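# Set wooden bevel to leg-rail angle, stand it in block

## Task

Pick the wooden sliding bevel (leave the black one alone), adjust it so its angle matches exactly the angle the leg makes with the rail beneath it, then place it upright in the slotted block: blade inside the slot, rounded foot sitting about level on the pocket's floor, staying up by itself once released.

## Robot and tools

Robot: two arms, left_arm and right_arm, each ending in a five-fingered hand (right_arm a right hand, left_arm its mirror image). Calibrated bases in the scene frame: left_arm (-0.020, +0.261, +0.029) m, right_arm (+0.017, -0.303, 0) m, both nearly unrotated. A camera stand is fixed behind the arms. Something may occasionally nudge loose objects.

Frame: scene frame, origin at table-top height midway between the nominal bases; +z up, +x outward over the table, +y toward left_arm. Positions are in metres, orientations as quat_wxyz.

Hand point: a point fixed to the palm, 0.05 m in front of it and 0.15 m from the wrist mount along the fingers. Its +z runs along straight fingers, +y out of the palm, +x across the palm away from the thumb on the right hand (toward the thumb on the left hand). Straight fingertips extend 0.06-0.07 m past it along +z, 0.06 m behind it along -y. A wrist bracket on the little-finger side can collide with things.

execute_actions(actions, cameras): actions is a list of actions; each action is a table of up to 15 rows, one row per 1/30 s control step; a short table repeats its last row to fill 15 steps. Every row is one flat list of 28 numbers in [-1, 1] covering both arms: left dx, dy, dz, rx, ry, rz; left thumb_turn, thumb_bend, index, middle, ring, little, force_limit, speed; then the same 14 for the right arm. The six pose numbers are an offset from that arm's Hand target as it stood when the action began (not from the previous row), along scene axes; 1.0 equals 0.6 m or 180 degrees; rx, ry, rz form one rotation vector turning about the Hand target position. Repeating an offset in a new action moves further. All zeros re-requests the current Hand target. Finger numbers are absolute targets: -1 open/straight, +1 closed; thumb_turn +1 puts the thumb opposite the fingers. force_limit maps -1..+1 to about 0..10 N at the fingertip (0..15 N for the two thumb motors); speed rises linearly from nearly 0 at -1 to full at +0.48 and stays full above. For a gentle grip close with speed -0.94 or lower. There is no 'unchanged' value: to keep a hand as is, resend the eight numbers of its last executed row; if none yet, send hand_measured plus hand_force_limit and hand_speed. cameras: list of names, ["all"], or []; default is all only for an empty actions list.

move(target, speed, blend, blocking, cameras): target is one 28-number row as above, or a list of up to 15 such rows, all offsets counted from the same starting Hand targets. Straight-line paths, ending together, at least 0.5 s, capped at 10 s total. speed: m/s, 0.002 to 4.3 (default 0.25), one value or one per target; rotation limited to twice that in rad/s. blend: corner rounding in m per target, 0 means stop at each. blocking=false returns after about 0.5 s while the move continues. Moves do not avoid obstacles or the other arm. Result adds a 'move:' line: done, off_target, moving, held, fault, plus limits (paced = pose clipped, held = steps withheld). done means at rest within 10 mm and 2 degrees; it says nothing about contact.

wait(seconds 0-10, cameras): lets time pass holding commands. stop(cameras): brakes a running move. zoom_image(camera, region [x0,y0,x1,y1] pixels, max 504 per side): closer look at a newest image. show_instructions(): reference pages. finished_scene(scene=1): ends irreversibly.

Results: end_effector_position and end_effector_quat_wxyz per hand point (scene frame); Hand target (your last command after clipping, base of next offsets); hand_measured, hand_stopped_by (moving, target, force, stalled, fault), hand_load_n (positive when pushed open; near 0 after a lost grip), hand_force_limit, hand_speed; joint positions, velocities, torques (numbers 3 and 4 wrap at ±28 N m); motor temperatures; step readings of positions for action calls.

Behaviour: orientation commands are clipped to 40 degrees from the measured one each step. Hands often rest 1-3 cm (up to 5 cm) short, usually low; send the missing distance as a new offset. Small turns can shift the hand point a lot. Grips suit objects roughly 0.035-0.065 m thick, handles down to 0.025 m. Finger motors lock when reaching target or force_limit; to squeeze harder raise force_limit and send a more closed target than hand_measured; to loosen send a more open one. Avoid paths near an arm's own base.

Cameras: cam_high, cam_low, cam_left_wrist, cam_right_wrist, each 672x504.

Avoid: anything leaving the table, dropping or releasing moving parts, fast impacts, hard pushes on fixed or heavy things, excess finger force, any contact between the two hands or arms, and overheating (MOTOR HOT at 85 °C; at 100 °C the arm faults and drops for 30-60 s). To end a push, command back past the hand point. The final placement must hold with the robot let go.

Each tool is called by a JSON object that holds its "fn" and its "kwargs".

Reference images:

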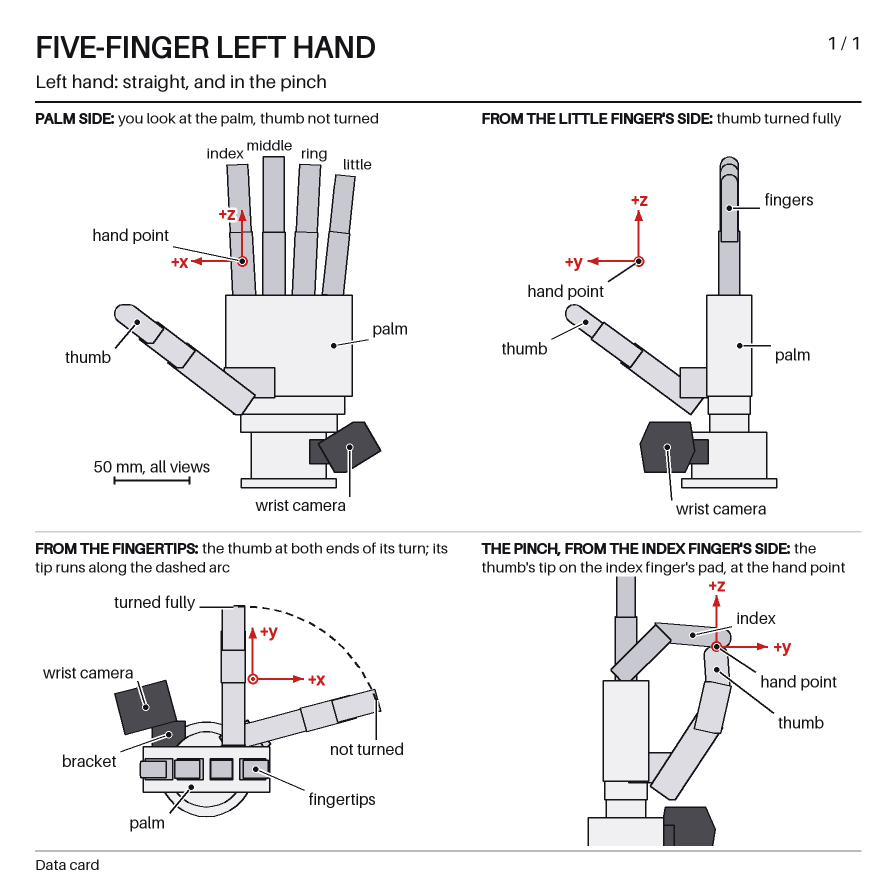

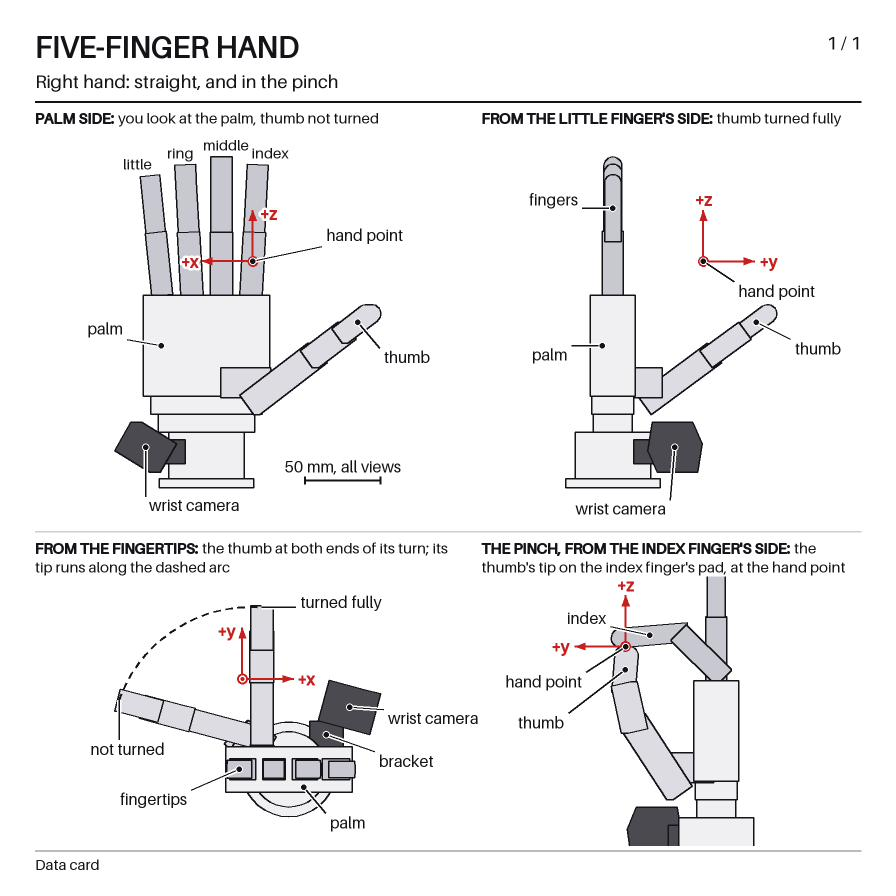

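## Session

{"fn": "execute_actions", "kwargs": {"actions": []}}

Scene clock: 0.00 s.
left_arm: end_effector_position=(+0.6543, +0.2287, +0.3558) hand_measured=(-1.000, -1.000, -1.000, -1.000, -1.000, -1.000) hand_load_n=(+0.0, +0.0, +0.0, +0.0, +0.0, +0.0) hand_stopped_by=(target, target, target, target, target, target) hand_force_limit=0.00 hand_speed=-0.80 end_effector_quat_wxyz=(-0.112, +0.957, +0.131, +0.231) | right_arm: end_effector_position=(+0.4559, -0.0644, +0.3311) hand_measured=(-1.000, -1.000, -1.000, -1.000, -1.000, -1.000) hand_load_n=(+0.0, +0.0, +0.0, +0.0, +0.0, +0.0) hand_stopped_by=(target, target, target, target, target, target) hand_force_limit=0.00 hand_speed=-0.80 end_effector_quat_wxyz=(-0.101, +0.716, +0.117, +0.680)
Joint positions: left_arm=[-0.082 1.713 1.875 -1.306 -0.306 -1.839] | right_arm=[0.799 1.069 0.752 0.256 0.479 -1.558]
Joint velocities: within noise
Joint torques (N m): no reading
Motor temperatures (°C): left_arm=[27 24 28 24 22 20] | right_arm=[26 27 23 27 22 21]
Heat: left arm: hottest elbow 28 °C; right arm: hottest shoulder 27 °C.
Hand target: left_arm +0.6596, +0.2283, +0.3674; -0.110, +0.955, +0.132, +0.243 | right_arm +0.4586, -0.0616, +0.3401; -0.104, +0.712, +0.114, +0.685

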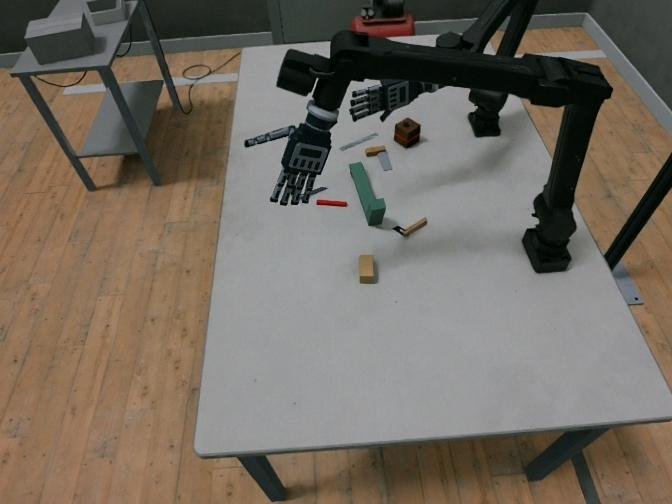

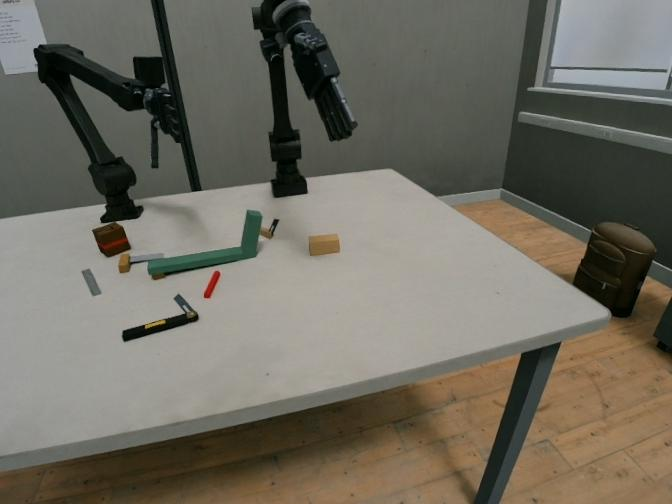

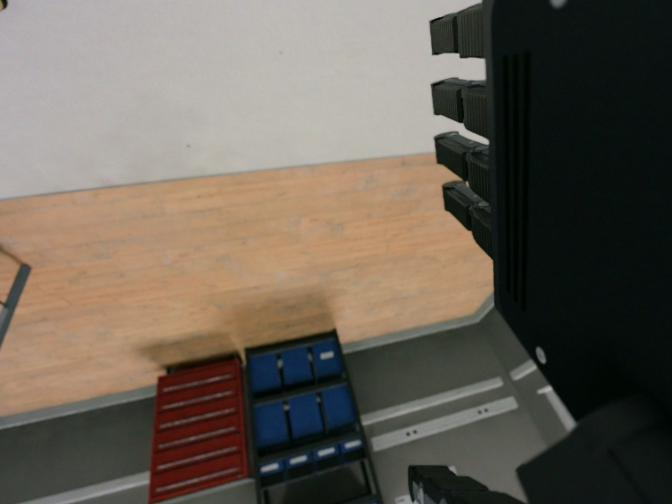

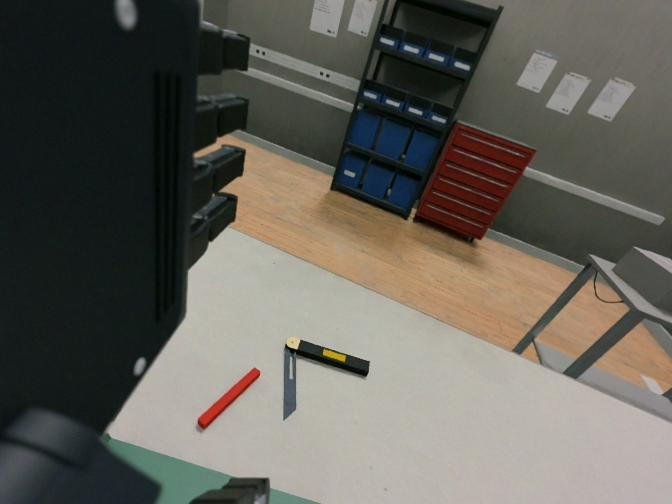

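{"fn": "zoom_image", "kwargs": {"camera": "cam_high", "region": [230, 80, 480, 300]}}

{"fn": "zoom_image", "kwargs": {"camera": "cam_low", "region": [60, 180, 380, 380]}}

Scaled by 2.016 from the camera's 672x504 image, which has a finer 960x720 frame.

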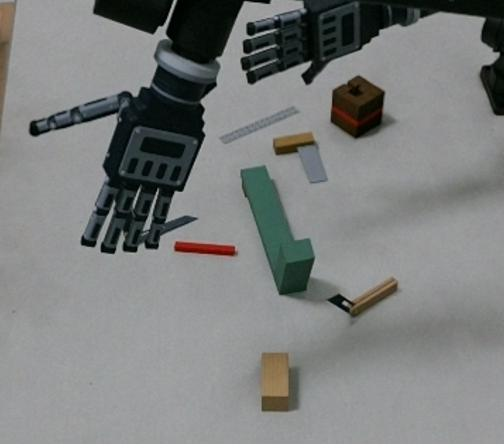

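Scaled by 1.575 from the camera's 672x504 image, which has a finer 960x720 frame.

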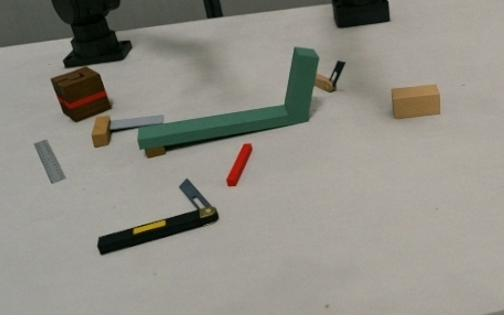

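{"fn": "move", "kwargs": {"target": [-0.566, -0.13, 0.02, -0.071, 0.157, -0.085, -1, -1, -1, -1, -1, -1, 0, -0.8, -0.014, -0.147, 0.067, -0.0734, 0.4836, -0.0805, -1, -1, -1, -1, -1, -1, 0, -0.8], "cameras": ["all"]}}

Scene clock: 127.03 s.
left_arm: end_effector_position=(+0.3286, +0.1548, +0.3832) hand_measured=(-1.000, -1.000, -1.000, -1.000, -1.000, -1.000) hand_load_n=(+0.0, +0.0, +0.0, +0.0, +0.0, +0.0) hand_stopped_by=(target, target, target, target, target, target) hand_force_limit=0.00 hand_speed=-0.80 end_effector_quat_wxyz=(+0.024, +0.995, +0.014, +0.093) | right_arm: end_effector_position=(+0.4439, -0.1494, +0.3639) hand_measured=(-1.000, -1.000, -1.000, -1.000, -1.000, -1.000) hand_load_n=(+0.0, +0.0, +0.0, +0.0, +0.0, +0.0) hand_stopped_by=(target, target, target, target, target, target) hand_force_limit=0.00 hand_speed=-0.80 end_effector_quat_wxyz=(-0.036, +0.993, +0.011, +0.114)
Joint positions: left_arm=[-0.153 1.082 1.38 -1.677 0.02 -1.734] | right_arm=[0.464 1.542 1.874 -1.665 0.032 -1.143]
Joint torques (N m): left_arm=[-1.2 -5.83 9.69 0.16 0.12 0.07] | right_arm=[1.44 -13.16 13.68 0.54 -0.01 0.02]
Motor temperatures (°C): left_arm=[26 27 40 23 22 20] | right_arm=[25 27 35 26 22 21]
Heat: left arm: hottest elbow 40 °C; right arm: hottest elbow 35 °C.
Hand target: left_arm +0.3201, +0.1504, +0.3794; +0.000, +1.000, +0.001, +0.000 | right_arm +0.4502, -0.1500, +0.3802; +0.000, +1.000, +0.000, +0.000
Off the commanded pose: left_arm 0.010 m, 11 deg | right_arm 0.018 m, 14 deg.
joint sent to its limit (left arm) — joint 4 (wrist pitch), lower limit. The joint targets are off in orientation, not in position.
joint sent to its limit (right arm) — joint 4 (wrist pitch), lower limit. The joint targets are off in orientation, not in position.
move: off_target (left_arm, right_arm)
camera_calibration:
cam_left_wrist: T_world_to_cam=[[0.220704, 0.975245, -0.0137027, -0.217901], [0.766378, -0.164712, 0.620915, -0.455771], [0.603287, -0.14754, -0.783758, 0.238299], [0, 0, 0, 1]] pos_world=[0.253621, 0.172594, 0.466778]
cam_right_wrist: T_world_to_cam=[[0.269056, -0.963124, -0.000700016, -0.263257], [-0.938997, -0.262477, 0.222239, 0.307566], [-0.214228, -0.0591375, -0.974992, 0.556612], [0, 0, 0, 1]] pos_world=[0.478877, -0.139903, 0.474155]

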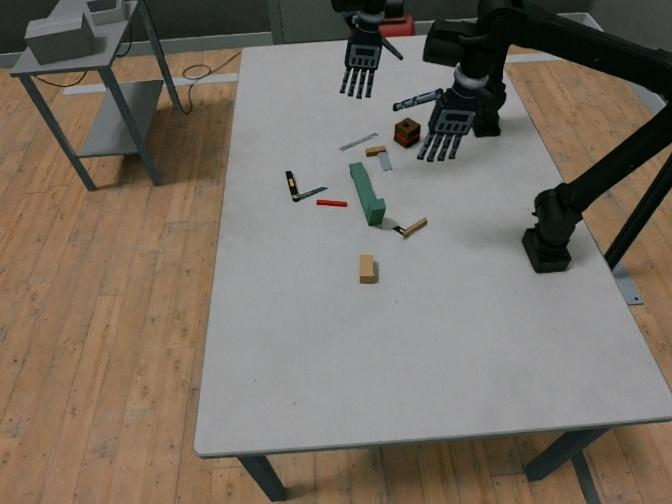

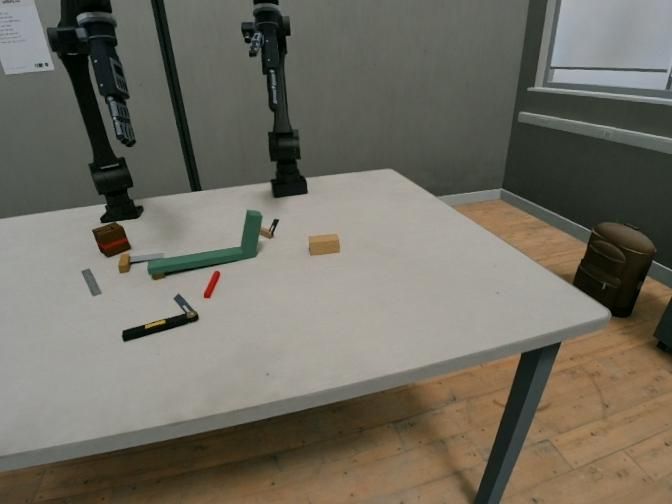

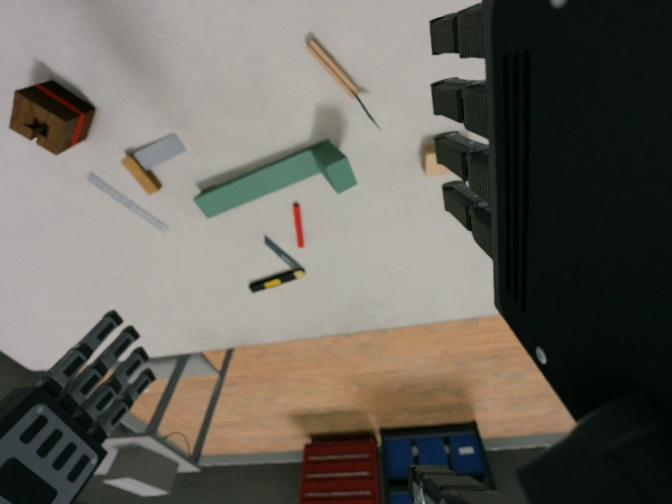

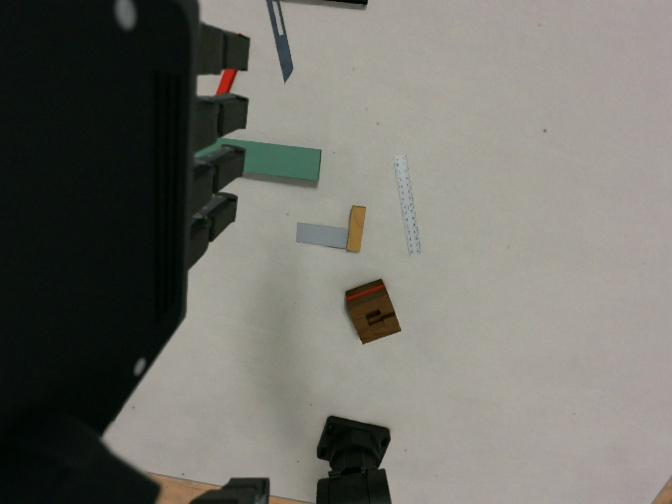

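{"fn": "zoom_image", "kwargs": {"camera": "cam_right_wrist", "region": [280, 190, 430, 350]}}

{"fn": "zoom_image", "kwargs": {"camera": "cam_left_wrist", "region": [180, 20, 400, 240]}}

{"fn": "zoom_image", "kwargs": {"camera": "cam_left_wrist", "region": [290, 20, 400, 140]}}

{"fn": "zoom_image", "kwargs": {"camera": "cam_low", "region": [80, 190, 300, 310]}}

{"fn": "zoom_image", "kwargs": {"camera": "cam_high", "region": [330, 110, 450, 250]}}

Scaled by 3.150 from the camera's 672x504 image, which has a finer 960x720 frame.

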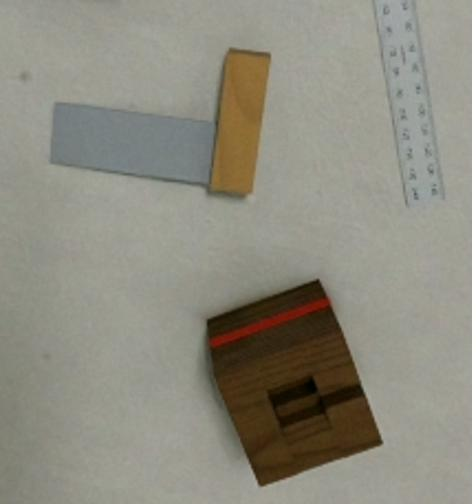

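Scaled by 2.291 from the camera's 672x504 image, which has a finer 960x720 frame.

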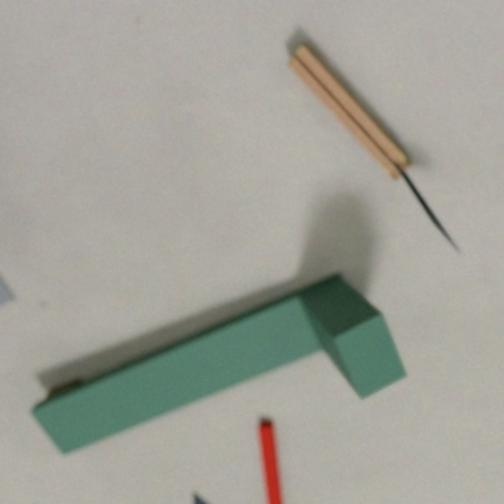

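Scaled by 4.200 from the camera's 672x504 image, which has a finer 960x720 frame.

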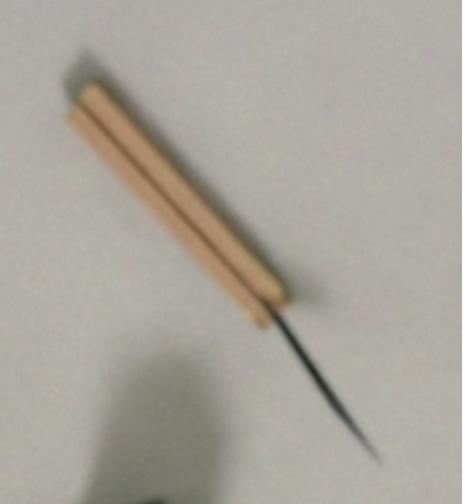

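Scaled by 2.291 from the camera's 672x504 image, which has a finer 960x720 frame.

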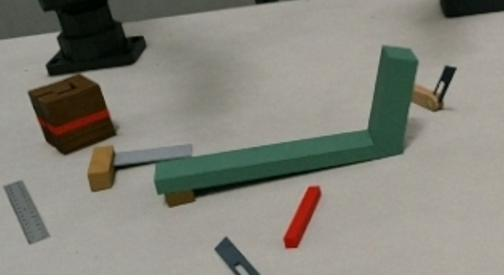

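Scaled by 3.600 from the camera's 672x504 image, which has a finer 960x720 frame.

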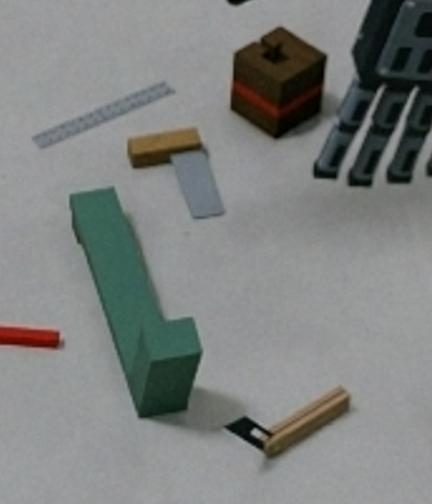

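{"fn": "move", "kwargs": {"target": [-0.1, 0.03, -0.28, 0, 0, 0, -1, -1, -1, -1, -1, -1, 0, -0.8, -0.06, -0.05, -0.28, 0, 0, 0, -1, -1, -1, -1, -1, -1, 0, -0.8], "cameras": ["cam_left_wrist", "cam_right_wrist"]}}

Scene clock: 170.63 s.
left_arm: end_effector_position=(+0.2600, +0.1672, +0.2130) hand_measured=(-1.000, -1.000, -1.000, -1.000, -1.000, -1.000) hand_load_n=(+0.0, +0.0, +0.0, +0.0, +0.0, +0.0) hand_stopped_by=(target, target, target, target, target, target) hand_force_limit=0.00 hand_speed=-0.80 end_effector_quat_wxyz=(-0.001, +1.000, +0.007, -0.006) | right_arm: end_effector_position=(+0.4119, -0.1767, +0.2274) hand_measured=(-1.000, -1.000, -1.000, -1.000, -1.000, -1.000) hand_load_n=(-0.5, +0.0, +0.0, +0.0, +0.0, +0.0) hand_stopped_by=(target, target, target, target, target, target) hand_force_limit=0.00 hand_speed=-0.80 end_effector_quat_wxyz=(-0.004, +1.000, +0.000, +0.013)
Joint positions: left_arm=[-0.153 0.998 0.911 -1.498 0.001 -1.718] | right_arm=[0.425 1.535 1.496 -1.505 0.002 -1.156]
Joint torques (N m): left_arm=[0.09 -5.01 9.76 0.9 -0.04 0.09] | right_arm=[1.38 -11.58 7.65 1.11 -0.04 -0.07]
Motor temperatures (°C): left_arm=[26 25 35 23 22 20] | right_arm=[25 28 38 26 22 21]
Heat: left arm: hottest elbow 35 °C; right arm: hottest elbow 38 °C.
Hand target: left_arm +0.2601, +0.1683, +0.2115; +0.000, +1.000, +0.001, +0.000 | right_arm +0.4141, -0.1798, +0.2122; +0.000, +1.000, +0.000, +0.000
Off the commanded pose: left_arm 0.002 m, 1 deg | right_arm 0.016 m, 2 deg.
move: off_target (right_arm)
camera_calibration:
cam_left_wrist: T_world_to_cam=[[0.232416, 0.972544, -0.0118752, -0.220234], [0.87093, -0.202667, 0.447669, -0.279333], [0.432971, -0.114388, -0.89412, 0.210332], [0, 0, 0, 1]] pos_world=[0.203398, 0.181635, 0.310496]
cam_right_wrist: T_world_to_cam=[[0.248856, -0.968511, 0.0076138, -0.275488], [-0.878318, -0.222354, 0.423221, 0.237111], [-0.408201, -0.112008, -0.905995, 0.469959], [0, 0, 0, 1]] pos_world=[0.468653, -0.161451, 0.327528]
Images, in order (width x height): cam_left_wrist 672x504, cam_right_wrist 672x504.

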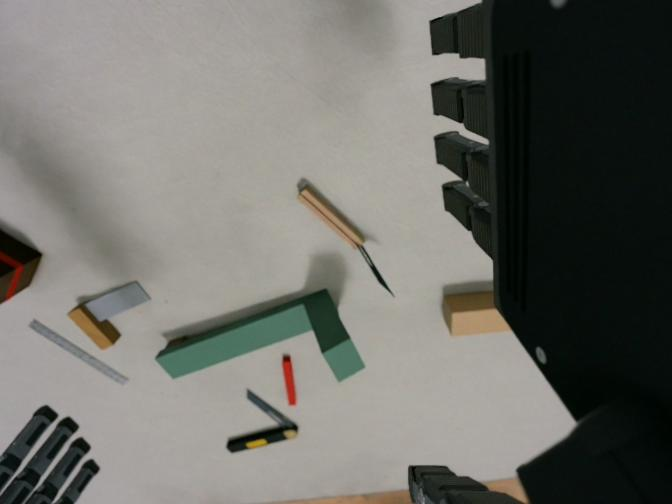

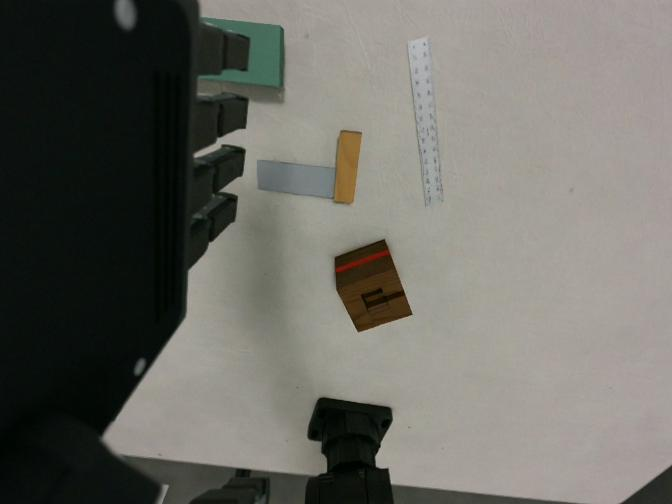

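{"fn": "zoom_image", "kwargs": {"camera": "cam_left_wrist", "region": [280, 160, 420, 310]}}

{"fn": "zoom_image", "kwargs": {"camera": "cam_right_wrist", "region": [310, 220, 430, 350]}}

{"fn": "zoom_image", "kwargs": {"camera": "cam_left_wrist", "region": [140, 270, 380, 400]}}

Scaled by 3.360 from the camera's 672x504 image, which has a finer 960x720 frame.

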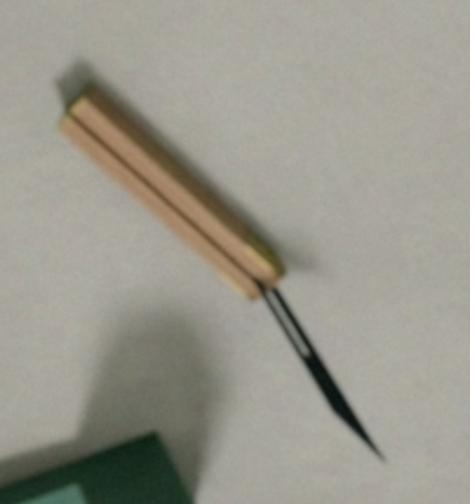

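Scaled by 3.877 from the camera's 672x504 image, which has a finer 960x720 frame.

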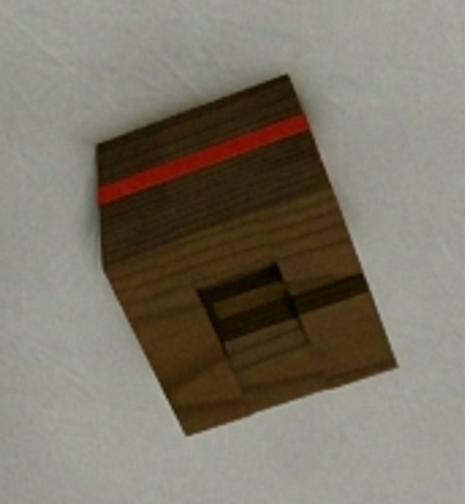

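Scaled by 2.100 from the camera's 672x504 image, which has a finer 960x720 frame.

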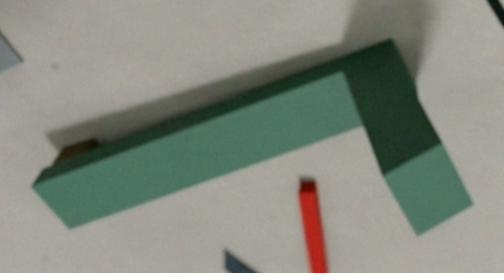

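{"fn": "zoom_image", "kwargs": {"camera": "cam_left_wrist", "region": [290, 170, 410, 300]}}

{"fn": "execute_actions", "kwargs": {"actions": []}}

{"fn": "zoom_image", "kwargs": {"camera": "cam_high", "region": [380, 205, 440, 250]}}

{"fn": "zoom_image", "kwargs": {"camera": "cam_low", "region": [240, 200, 300, 250]}}

{"fn": "zoom_image", "kwargs": {"camera": "cam_low", "region": [80, 210, 160, 270]}}

{"fn": "zoom_image", "kwargs": {"camera": "cam_high", "region": [380, 105, 440, 160]}}

Scaled by 3.877 from the camera's 672x504 image, which has a finer 960x720 frame.

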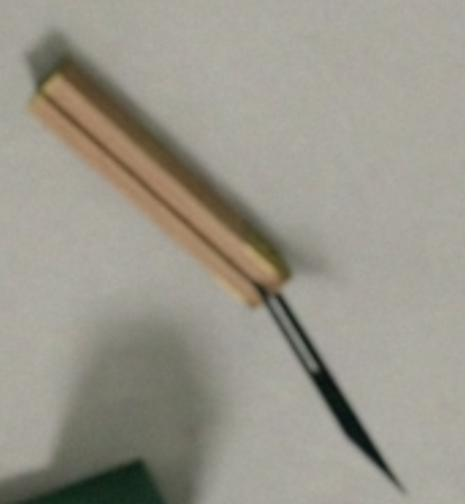

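Scene clock: 189.93 s.
left_arm: end_effector_position=(+0.2600, +0.1672, +0.2130) hand_measured=(-1.000, -1.000, -1.000, -1.000, -1.000, -1.000) hand_load_n=(+0.0, +0.0, +0.0, +0.0, +0.0, +0.0) hand_stopped_by=(target, target, target, target, target, target) hand_force_limit=0.00 hand_speed=-0.80 end_effector_quat_wxyz=(-0.001, +1.000, +0.006, -0.006) | right_arm: end_effector_position=(+0.4120, -0.1767, +0.2274) hand_measured=(-1.000, -1.000, -1.000, -1.000, -1.000, -1.000) hand_load_n=(+0.0, +0.0, +0.0, -0.5, +0.0, +0.0) hand_stopped_by=(target, target, target, target, target, target) hand_force_limit=0.00 hand_speed=-0.80 end_effector_quat_wxyz=(-0.004, +1.000, +0.000, +0.013)
Joint positions: left_arm=[-0.153 0.998 0.911 -1.498 0.001 -1.717] | right_arm=[0.425 1.535 1.496 -1.505 0.002 -1.156]
Joint velocities: within noise
Joint torques (N m): left_arm=[0.15 -4.95 9.74 0.83 -0.03 0.08] | right_arm=[1.32 -11.63 7.64 1.07 -0.04 -0.07]
Motor temperatures (°C): left_arm=[26 25 36 23 22 20] | right_arm=[25 28 35 26 22 21]
Heat: left arm: hottest elbow 36 °C; right arm: hottest elbow 35 °C.
Hand target: left_arm +0.2601, +0.1683, +0.2114; +0.000, +1.000, +0.001, +0.000 | right_arm +0.4141, -0.1798, +0.2122; +0.000, +1.000, +0.000, +0.000
Off the commanded pose: left_arm 0.002 m, 1 deg | right_arm 0.016 m, 2 deg.
camera_calibration:
cam_left_wrist: T_world_to_cam=[[0.232775, 0.972458, -0.0119074, -0.220281], [0.870838, -0.202968, 0.447711, -0.279273], [0.432963, -0.114585, -0.894099, 0.210363], [0, 0, 0, 1]] pos_world=[0.203398, 0.181635, 0.310496]
cam_right_wrist: T_world_to_cam=[[0.249306, -0.968394, 0.00764299, -0.27569], [-0.878236, -0.222756, 0.423181, 0.23702], [-0.408104, -0.112214, -0.906013, 0.469886], [0, 0, 0, 1]] pos_world=[0.468653, -0.161451, 0.327528]

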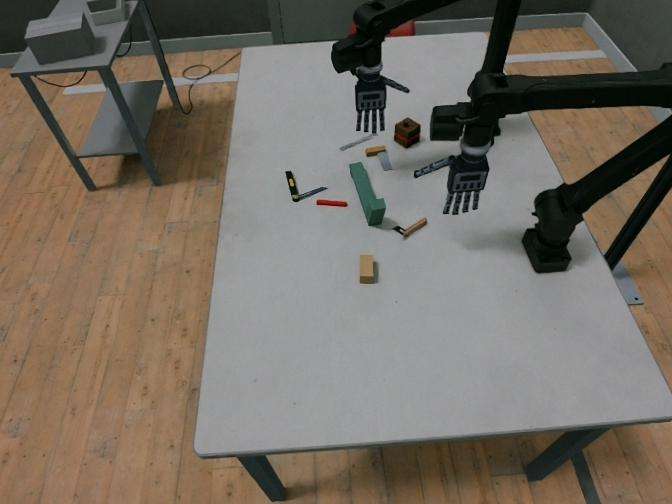

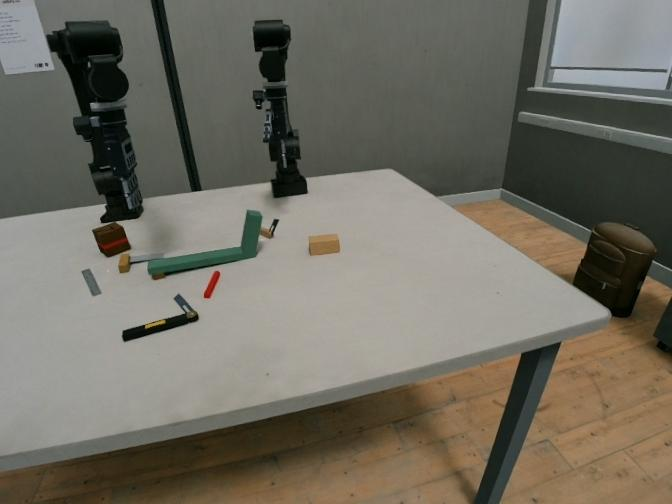

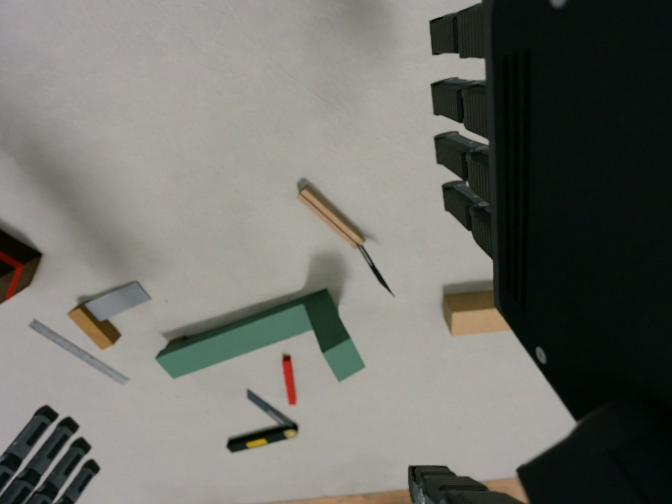

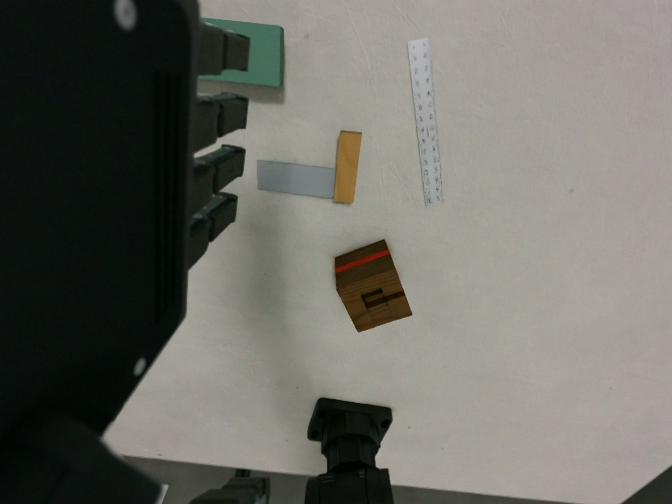

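Scaled by 8.400 from the camera's 672x504 image, which has a finer 960x720 frame.

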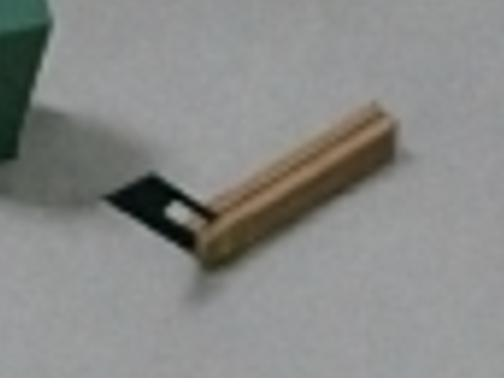

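Scaled by 8.400 from the camera's 672x504 image, which has a finer 960x720 frame.

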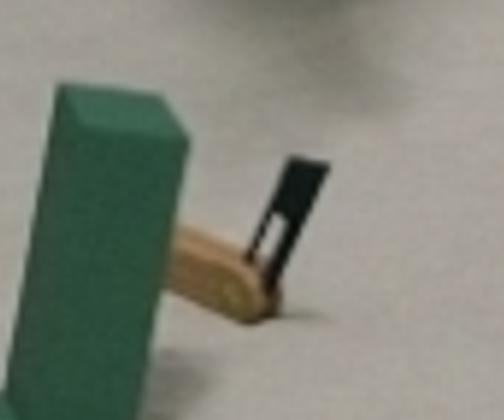

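Scaled by 6.300 from the camera's 672x504 image, which has a finer 960x720 frame.

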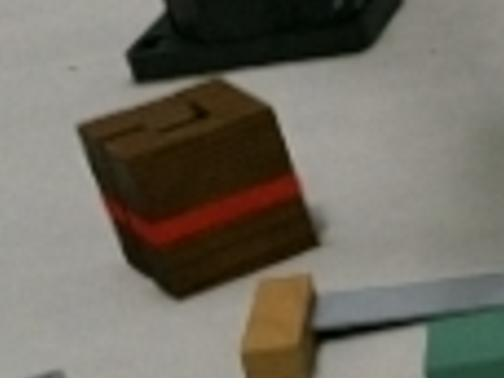

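Scaled by 8.400 from the camera's 672x504 image, which has a finer 960x720 frame.

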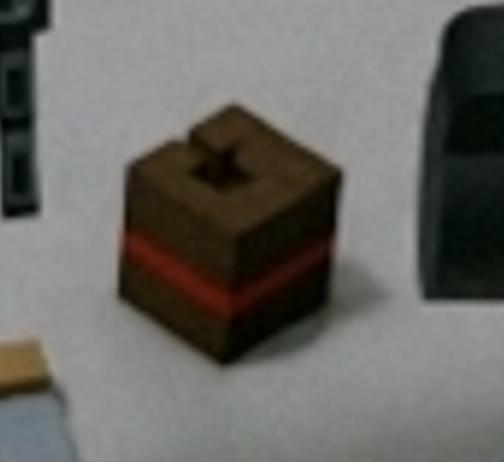

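{"fn": "move", "kwargs": {"target": [0, 0, 0, 0, 0, 0, -1, -1, -1, -1, -1, -1, 0, -0.8, -0.0218, -0.2545, -0.0, 0.0507, 0.1034, -0.2877, -1, -1, -1, -1, -1, -1, 0, -0.8], "cameras": ["cam_right_wrist"]}}

{"fn": "zoom_image", "kwargs": {"camera": "cam_right_wrist", "region": [200, 120, 500, 400]}}

Scene clock: 837.00 s.
left_arm: end_effector_position=(+0.2600, +0.1672, +0.2130) hand_measured=(-1.000, -1.000, -1.000, -1.000, -1.000, -1.000) hand_load_n=(+0.0, +0.0, +0.0, +0.0, +0.0, +0.0) hand_stopped_by=(target, target, target, target, target, target) hand_force_limit=0.00 hand_speed=-0.80 end_effector_quat_wxyz=(-0.001, +1.000, +0.006, -0.006) | right_arm: end_effector_position=(+0.3875, -0.3304, +0.2081) hand_measured=(-1.000, -1.000, -1.000, -1.000, -1.000, -1.000) hand_load_n=(+0.0, +0.0, +0.0, +0.0, +0.0, +0.0) hand_stopped_by=(target, target, target, target, target, target) hand_force_limit=0.00 hand_speed=-0.80 end_effector_quat_wxyz=(-0.080, +0.887, -0.432, -0.140)
Joint positions: left_arm=[-0.153 0.998 0.911 -1.498 0.001 -1.717] | right_arm=[-0.124 1.632 1.504 -1.664 -0.239 -0.825]
Joint torques (N m): left_arm=[0.15 -4.95 9.76 0.81 -0.04 0.08] | right_arm=[1.49 -12.04 12.94 -0.57 -0.27 0.14]
Motor temperatures (°C): left_arm=[25 24 36 21 22 20] | right_arm=[23 28 29 24 21 21]
Heat: left arm: hottest elbow 36 °C; right arm: hottest elbow 29 °C.
Hand target: left_arm +0.2601, +0.1683, +0.2114; +0.000, +1.000, +0.001, +0.000 | right_arm +0.4011, -0.3325, +0.2122; -0.077, +0.884, -0.434, -0.156
Off the commanded pose: left_arm 0.002 m, 1 deg | right_arm 0.014 m, 2 deg.
joint sent to its limit (right arm) — joint 4 (wrist pitch), lower limit. The joint targets still meet the commanded pose.
move: off_target (right_arm)
camera_calibration:
cam_right_wrist: T_world_to_cam=[[-0.616352, -0.782321, -0.0899117, -0.00104707], [-0.601502, 0.394025, 0.694938, 0.229446], [-0.508238, 0.482409, -0.713426, 0.620349], [0, 0, 0, 1]] pos_world=[0.452652, -0.390488, 0.283029]
Images, in order (width x height): cam_right_wrist 672x504.

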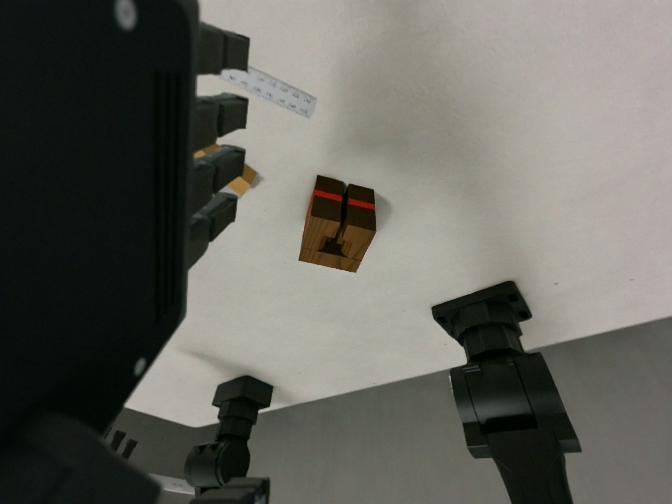

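Scaled by 1.680 from the camera's 672x504 image, which has a finer 960x720 frame.

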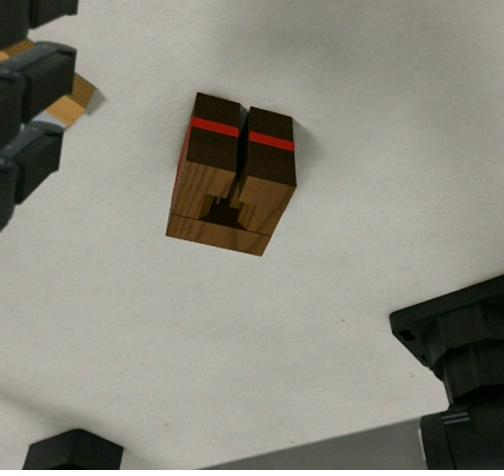

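{"fn": "zoom_image", "kwargs": {"camera": "cam_right_wrist", "region": [290, 165, 390, 280]}}

Scaled by 4.383 from the camera's 672x504 image, which has a finer 960x720 frame.

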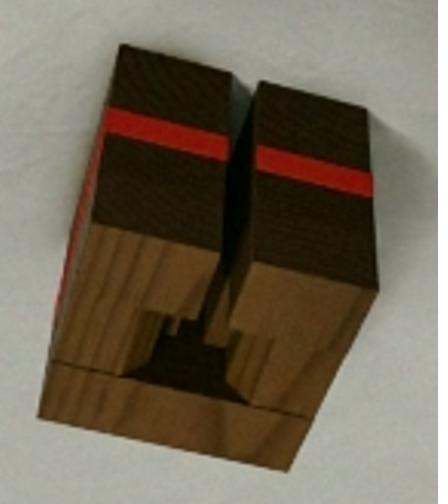

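{"fn": "move", "kwargs": {"target": [[0, 0.12, 0.1, 0, 0, 0, -1, -1, -1, -1, -1, -1, 0, -0.8, -0.135, 0.22, 0.146, -0.112, -0.295, 0.115, -1, -1, -1, -1, -1, -1, 0, -0.8], [0, 0.217, 0.167, 0, 0, 0, -1, -1, -1, -1, -1, -1, 0, -0.8, -0.2535, 0.509, -0.137, -0.2238, -0.590, 0.2308, -1, -1, -1, -1, -1, -1, 0, -0.8]], "blend": 0.05, "cameras": ["cam_right_wrist"]}}

{"fn": "zoom_image", "kwargs": {"camera": "cam_right_wrist", "region": [200, 100, 600, 450]}}

Scene clock: 895.53 s.
left_arm: end_effector_position=(+0.2514, +0.2920, +0.2908) hand_measured=(-1.000, -1.000, -1.000, -1.000, -1.000, -1.000) hand_load_n=(+0.0, +0.0, +0.0, +0.0, +0.0, +0.0) hand_stopped_by=(target, target, target, target, target, target) hand_force_limit=0.00 hand_speed=-0.80 end_effector_quat_wxyz=(+0.002, +1.000, +0.001, +0.004) | right_arm: end_effector_position=(+0.2521, -0.0254, +0.1374) hand_measured=(-1.000, -1.000, -1.000, -1.000, -1.000, -1.000) hand_load_n=(+0.0, +0.0, +0.0, +0.0, +0.0, +0.0) hand_stopped_by=(target, target, target, target, target, target) hand_force_limit=0.00 hand_speed=-0.80 end_effector_quat_wxyz=(-0.072, +0.707, +0.050, +0.701)
Joint positions: left_arm=[0.35 1.003 1.117 -1.677 0.006 -1.205] | right_arm=[1.471 1.487 0.385 1.081 1.289 -1.519]
Joint torques (N m): left_arm=[0.67 -3.49 15.72 -0.21 0.11 0.08] | right_arm=[2.78 -6.24 3.93 2.7 -0.01 -0.13]
Heat: left arm: hottest elbow 37 °C; right arm: hottest elbow 33 °C.
Hand target: left_arm +0.2601, +0.2985, +0.3117; +0.000, +1.000, +0.001, +0.000 | right_arm +0.2491, -0.0271, +0.1300; -0.067, +0.707, +0.063, +0.701
Off the commanded pose: left_arm 0.023 m, 1 deg | right_arm 0.008 m, 2 deg.
joint sent to its limit (left arm) — joint 4 (wrist pitch), lower limit. The joint targets still meet the commanded pose.
move: off_target (left_arm)
camera_calibration:
cam_right_wrist: T_world_to_cam=[[0.158418, -0.962934, 0.218315, -0.0945364], [-0.413373, -0.265478, -0.871002, 0.227926], [0.896675, 0.0477367, -0.440107, -0.0487963], [0, 0, 0, 1]] pos_world=[0.152949, -0.0281936, 0.197687]
Images, in order (width x height): cam_right_wrist 672x504.

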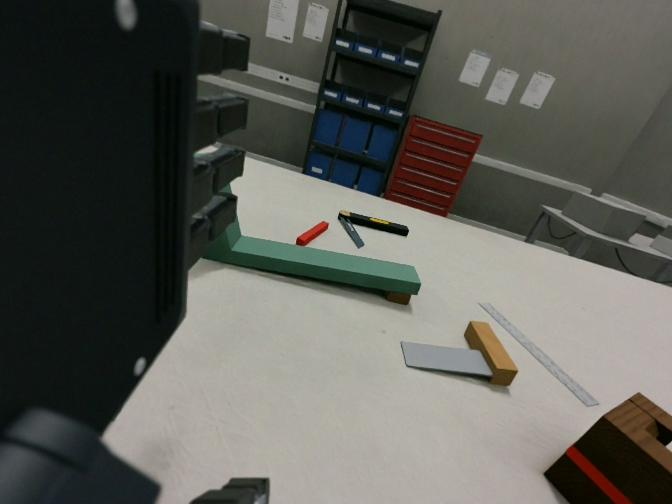

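Scaled by 1.260 from the camera's 672x504 image, which has a finer 960x720 frame.

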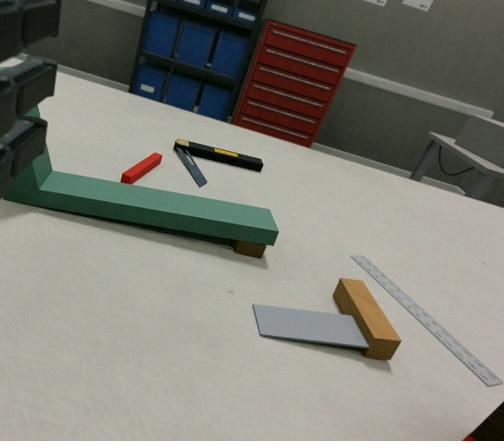

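{"fn": "move", "kwargs": {"target": [0, 0, 0, 0, 0, 0, -1, -1, -1, -1, -1, -1, 0, -0.8, -0.02, 0.09, 0.04, 0, 0, 0.07, -1, -1, -1, -1, -1, -1, 0, -0.8], "cameras": ["cam_right_wrist"]}}

{"fn": "zoom_image", "kwargs": {"camera": "cam_right_wrist", "region": [230, 120, 480, 350]}}

Scene clock: 913.43 s.
left_arm: end_effector_position=(+0.2514, +0.2920, +0.2908) hand_measured=(-1.000, -1.000, -1.000, -1.000, -1.000, -1.000) hand_load_n=(+0.0, +0.0, +0.0, +0.0, +0.0, +0.0) hand_stopped_by=(target, target, target, target, target, target) hand_force_limit=0.00 hand_speed=-0.80 end_effector_quat_wxyz=(+0.002, +1.000, +0.001, +0.004) | right_arm: end_effector_position=(+0.2391, +0.0174, +0.1454) hand_measured=(-1.000, -1.000, -1.000, -1.000, -1.000, -1.000) hand_load_n=(+0.0, +0.0, +0.0, +0.0, +0.0, +0.0) hand_stopped_by=(target, target, target, target, target, target) hand_force_limit=0.00 hand_speed=-0.80 end_effector_quat_wxyz=(-0.134, +0.698, +0.142, +0.689)
Joint positions: left_arm=[0.35 1.003 1.117 -1.677 0.006 -1.205] | right_arm=[1.516 1.445 0.385 1.024 1.112 -1.547]
Joint torques (N m): left_arm=[0.67 -3.49 15.72 -0.23 0.11 0.08] | right_arm=[2.67 -8.59 7.6 1.7 -0.01 -0.06]
Heat: left arm: hottest elbow 39 °C; right arm: hottest elbow 31 °C.
Hand target: left_arm +0.2601, +0.2985, +0.3117; +0.000, +1.000, +0.001, +0.000 | right_arm +0.2370, +0.0269, +0.1541; -0.143, +0.696, +0.140, +0.690
Off the commanded pose: left_arm 0.024 m, 1 deg | right_arm 0.013 m, 1 deg.
joint sent to its limit (left arm) — joint 4 (wrist pitch), lower limit. The joint targets still meet the commanded pose.
move: off_target (left_arm, right_arm)
camera_calibration:
cam_right_wrist: T_world_to_cam=[[0.365004, -0.894813, 0.257063, -0.109227], [-0.339561, -0.385044, -0.858161, 0.223491], [0.866874, 0.225943, -0.444386, -0.0310178], [0, 0, 0, 1]] pos_world=[0.142645, -0.00467585, 0.206085]
Images, in order (width x height): cam_right_wrist 672x504.

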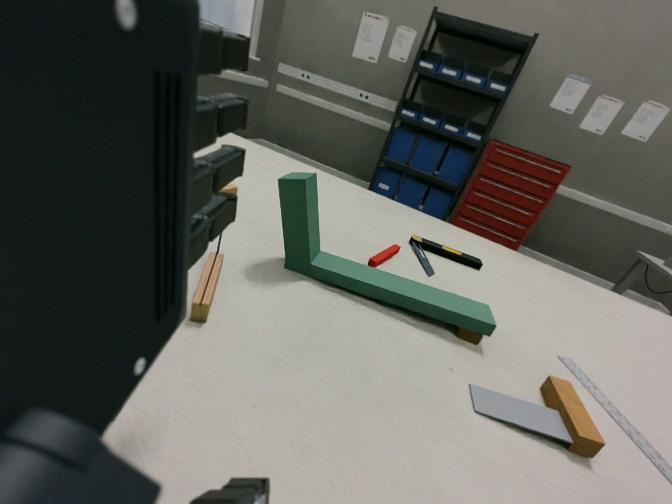

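Scaled by 2.016 from the camera's 672x504 image, which has a finer 960x720 frame.

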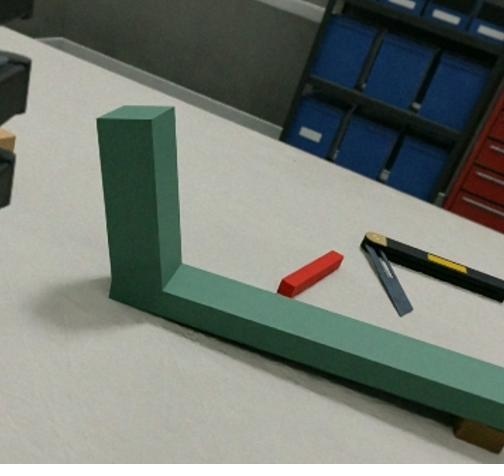

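{"fn": "zoom_image", "kwargs": {"camera": "cam_right_wrist", "region": [270, 160, 350, 290]}}

{"fn": "zoom_image", "kwargs": {"camera": "cam_right_wrist", "region": [420, 280, 510, 350]}}

{"fn": "zoom_image", "kwargs": {"camera": "cam_right_wrist", "region": [180, 170, 260, 330]}}

Scaled by 3.877 from the camera's 672x504 image, which has a finer 960x720 frame.

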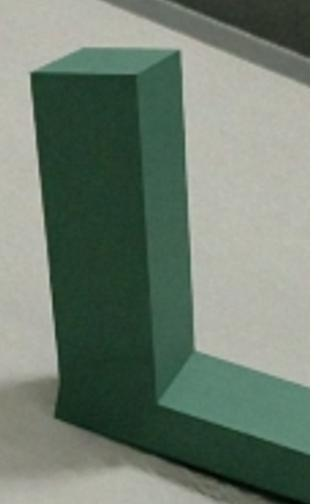

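Scaled by 5.600 from the camera's 672x504 image, which has a finer 960x720 frame.

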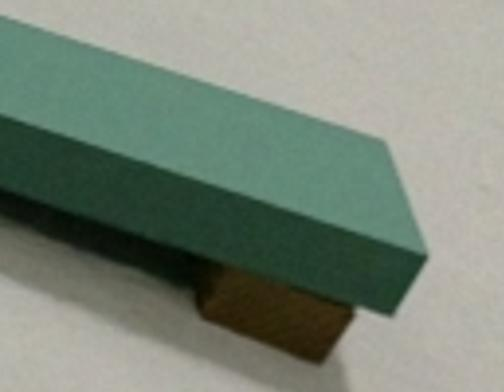

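Scaled by 3.150 from the camera's 672x504 image, which has a finer 960x720 frame.

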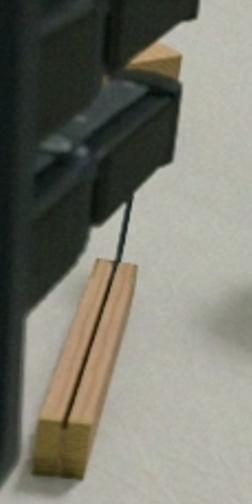

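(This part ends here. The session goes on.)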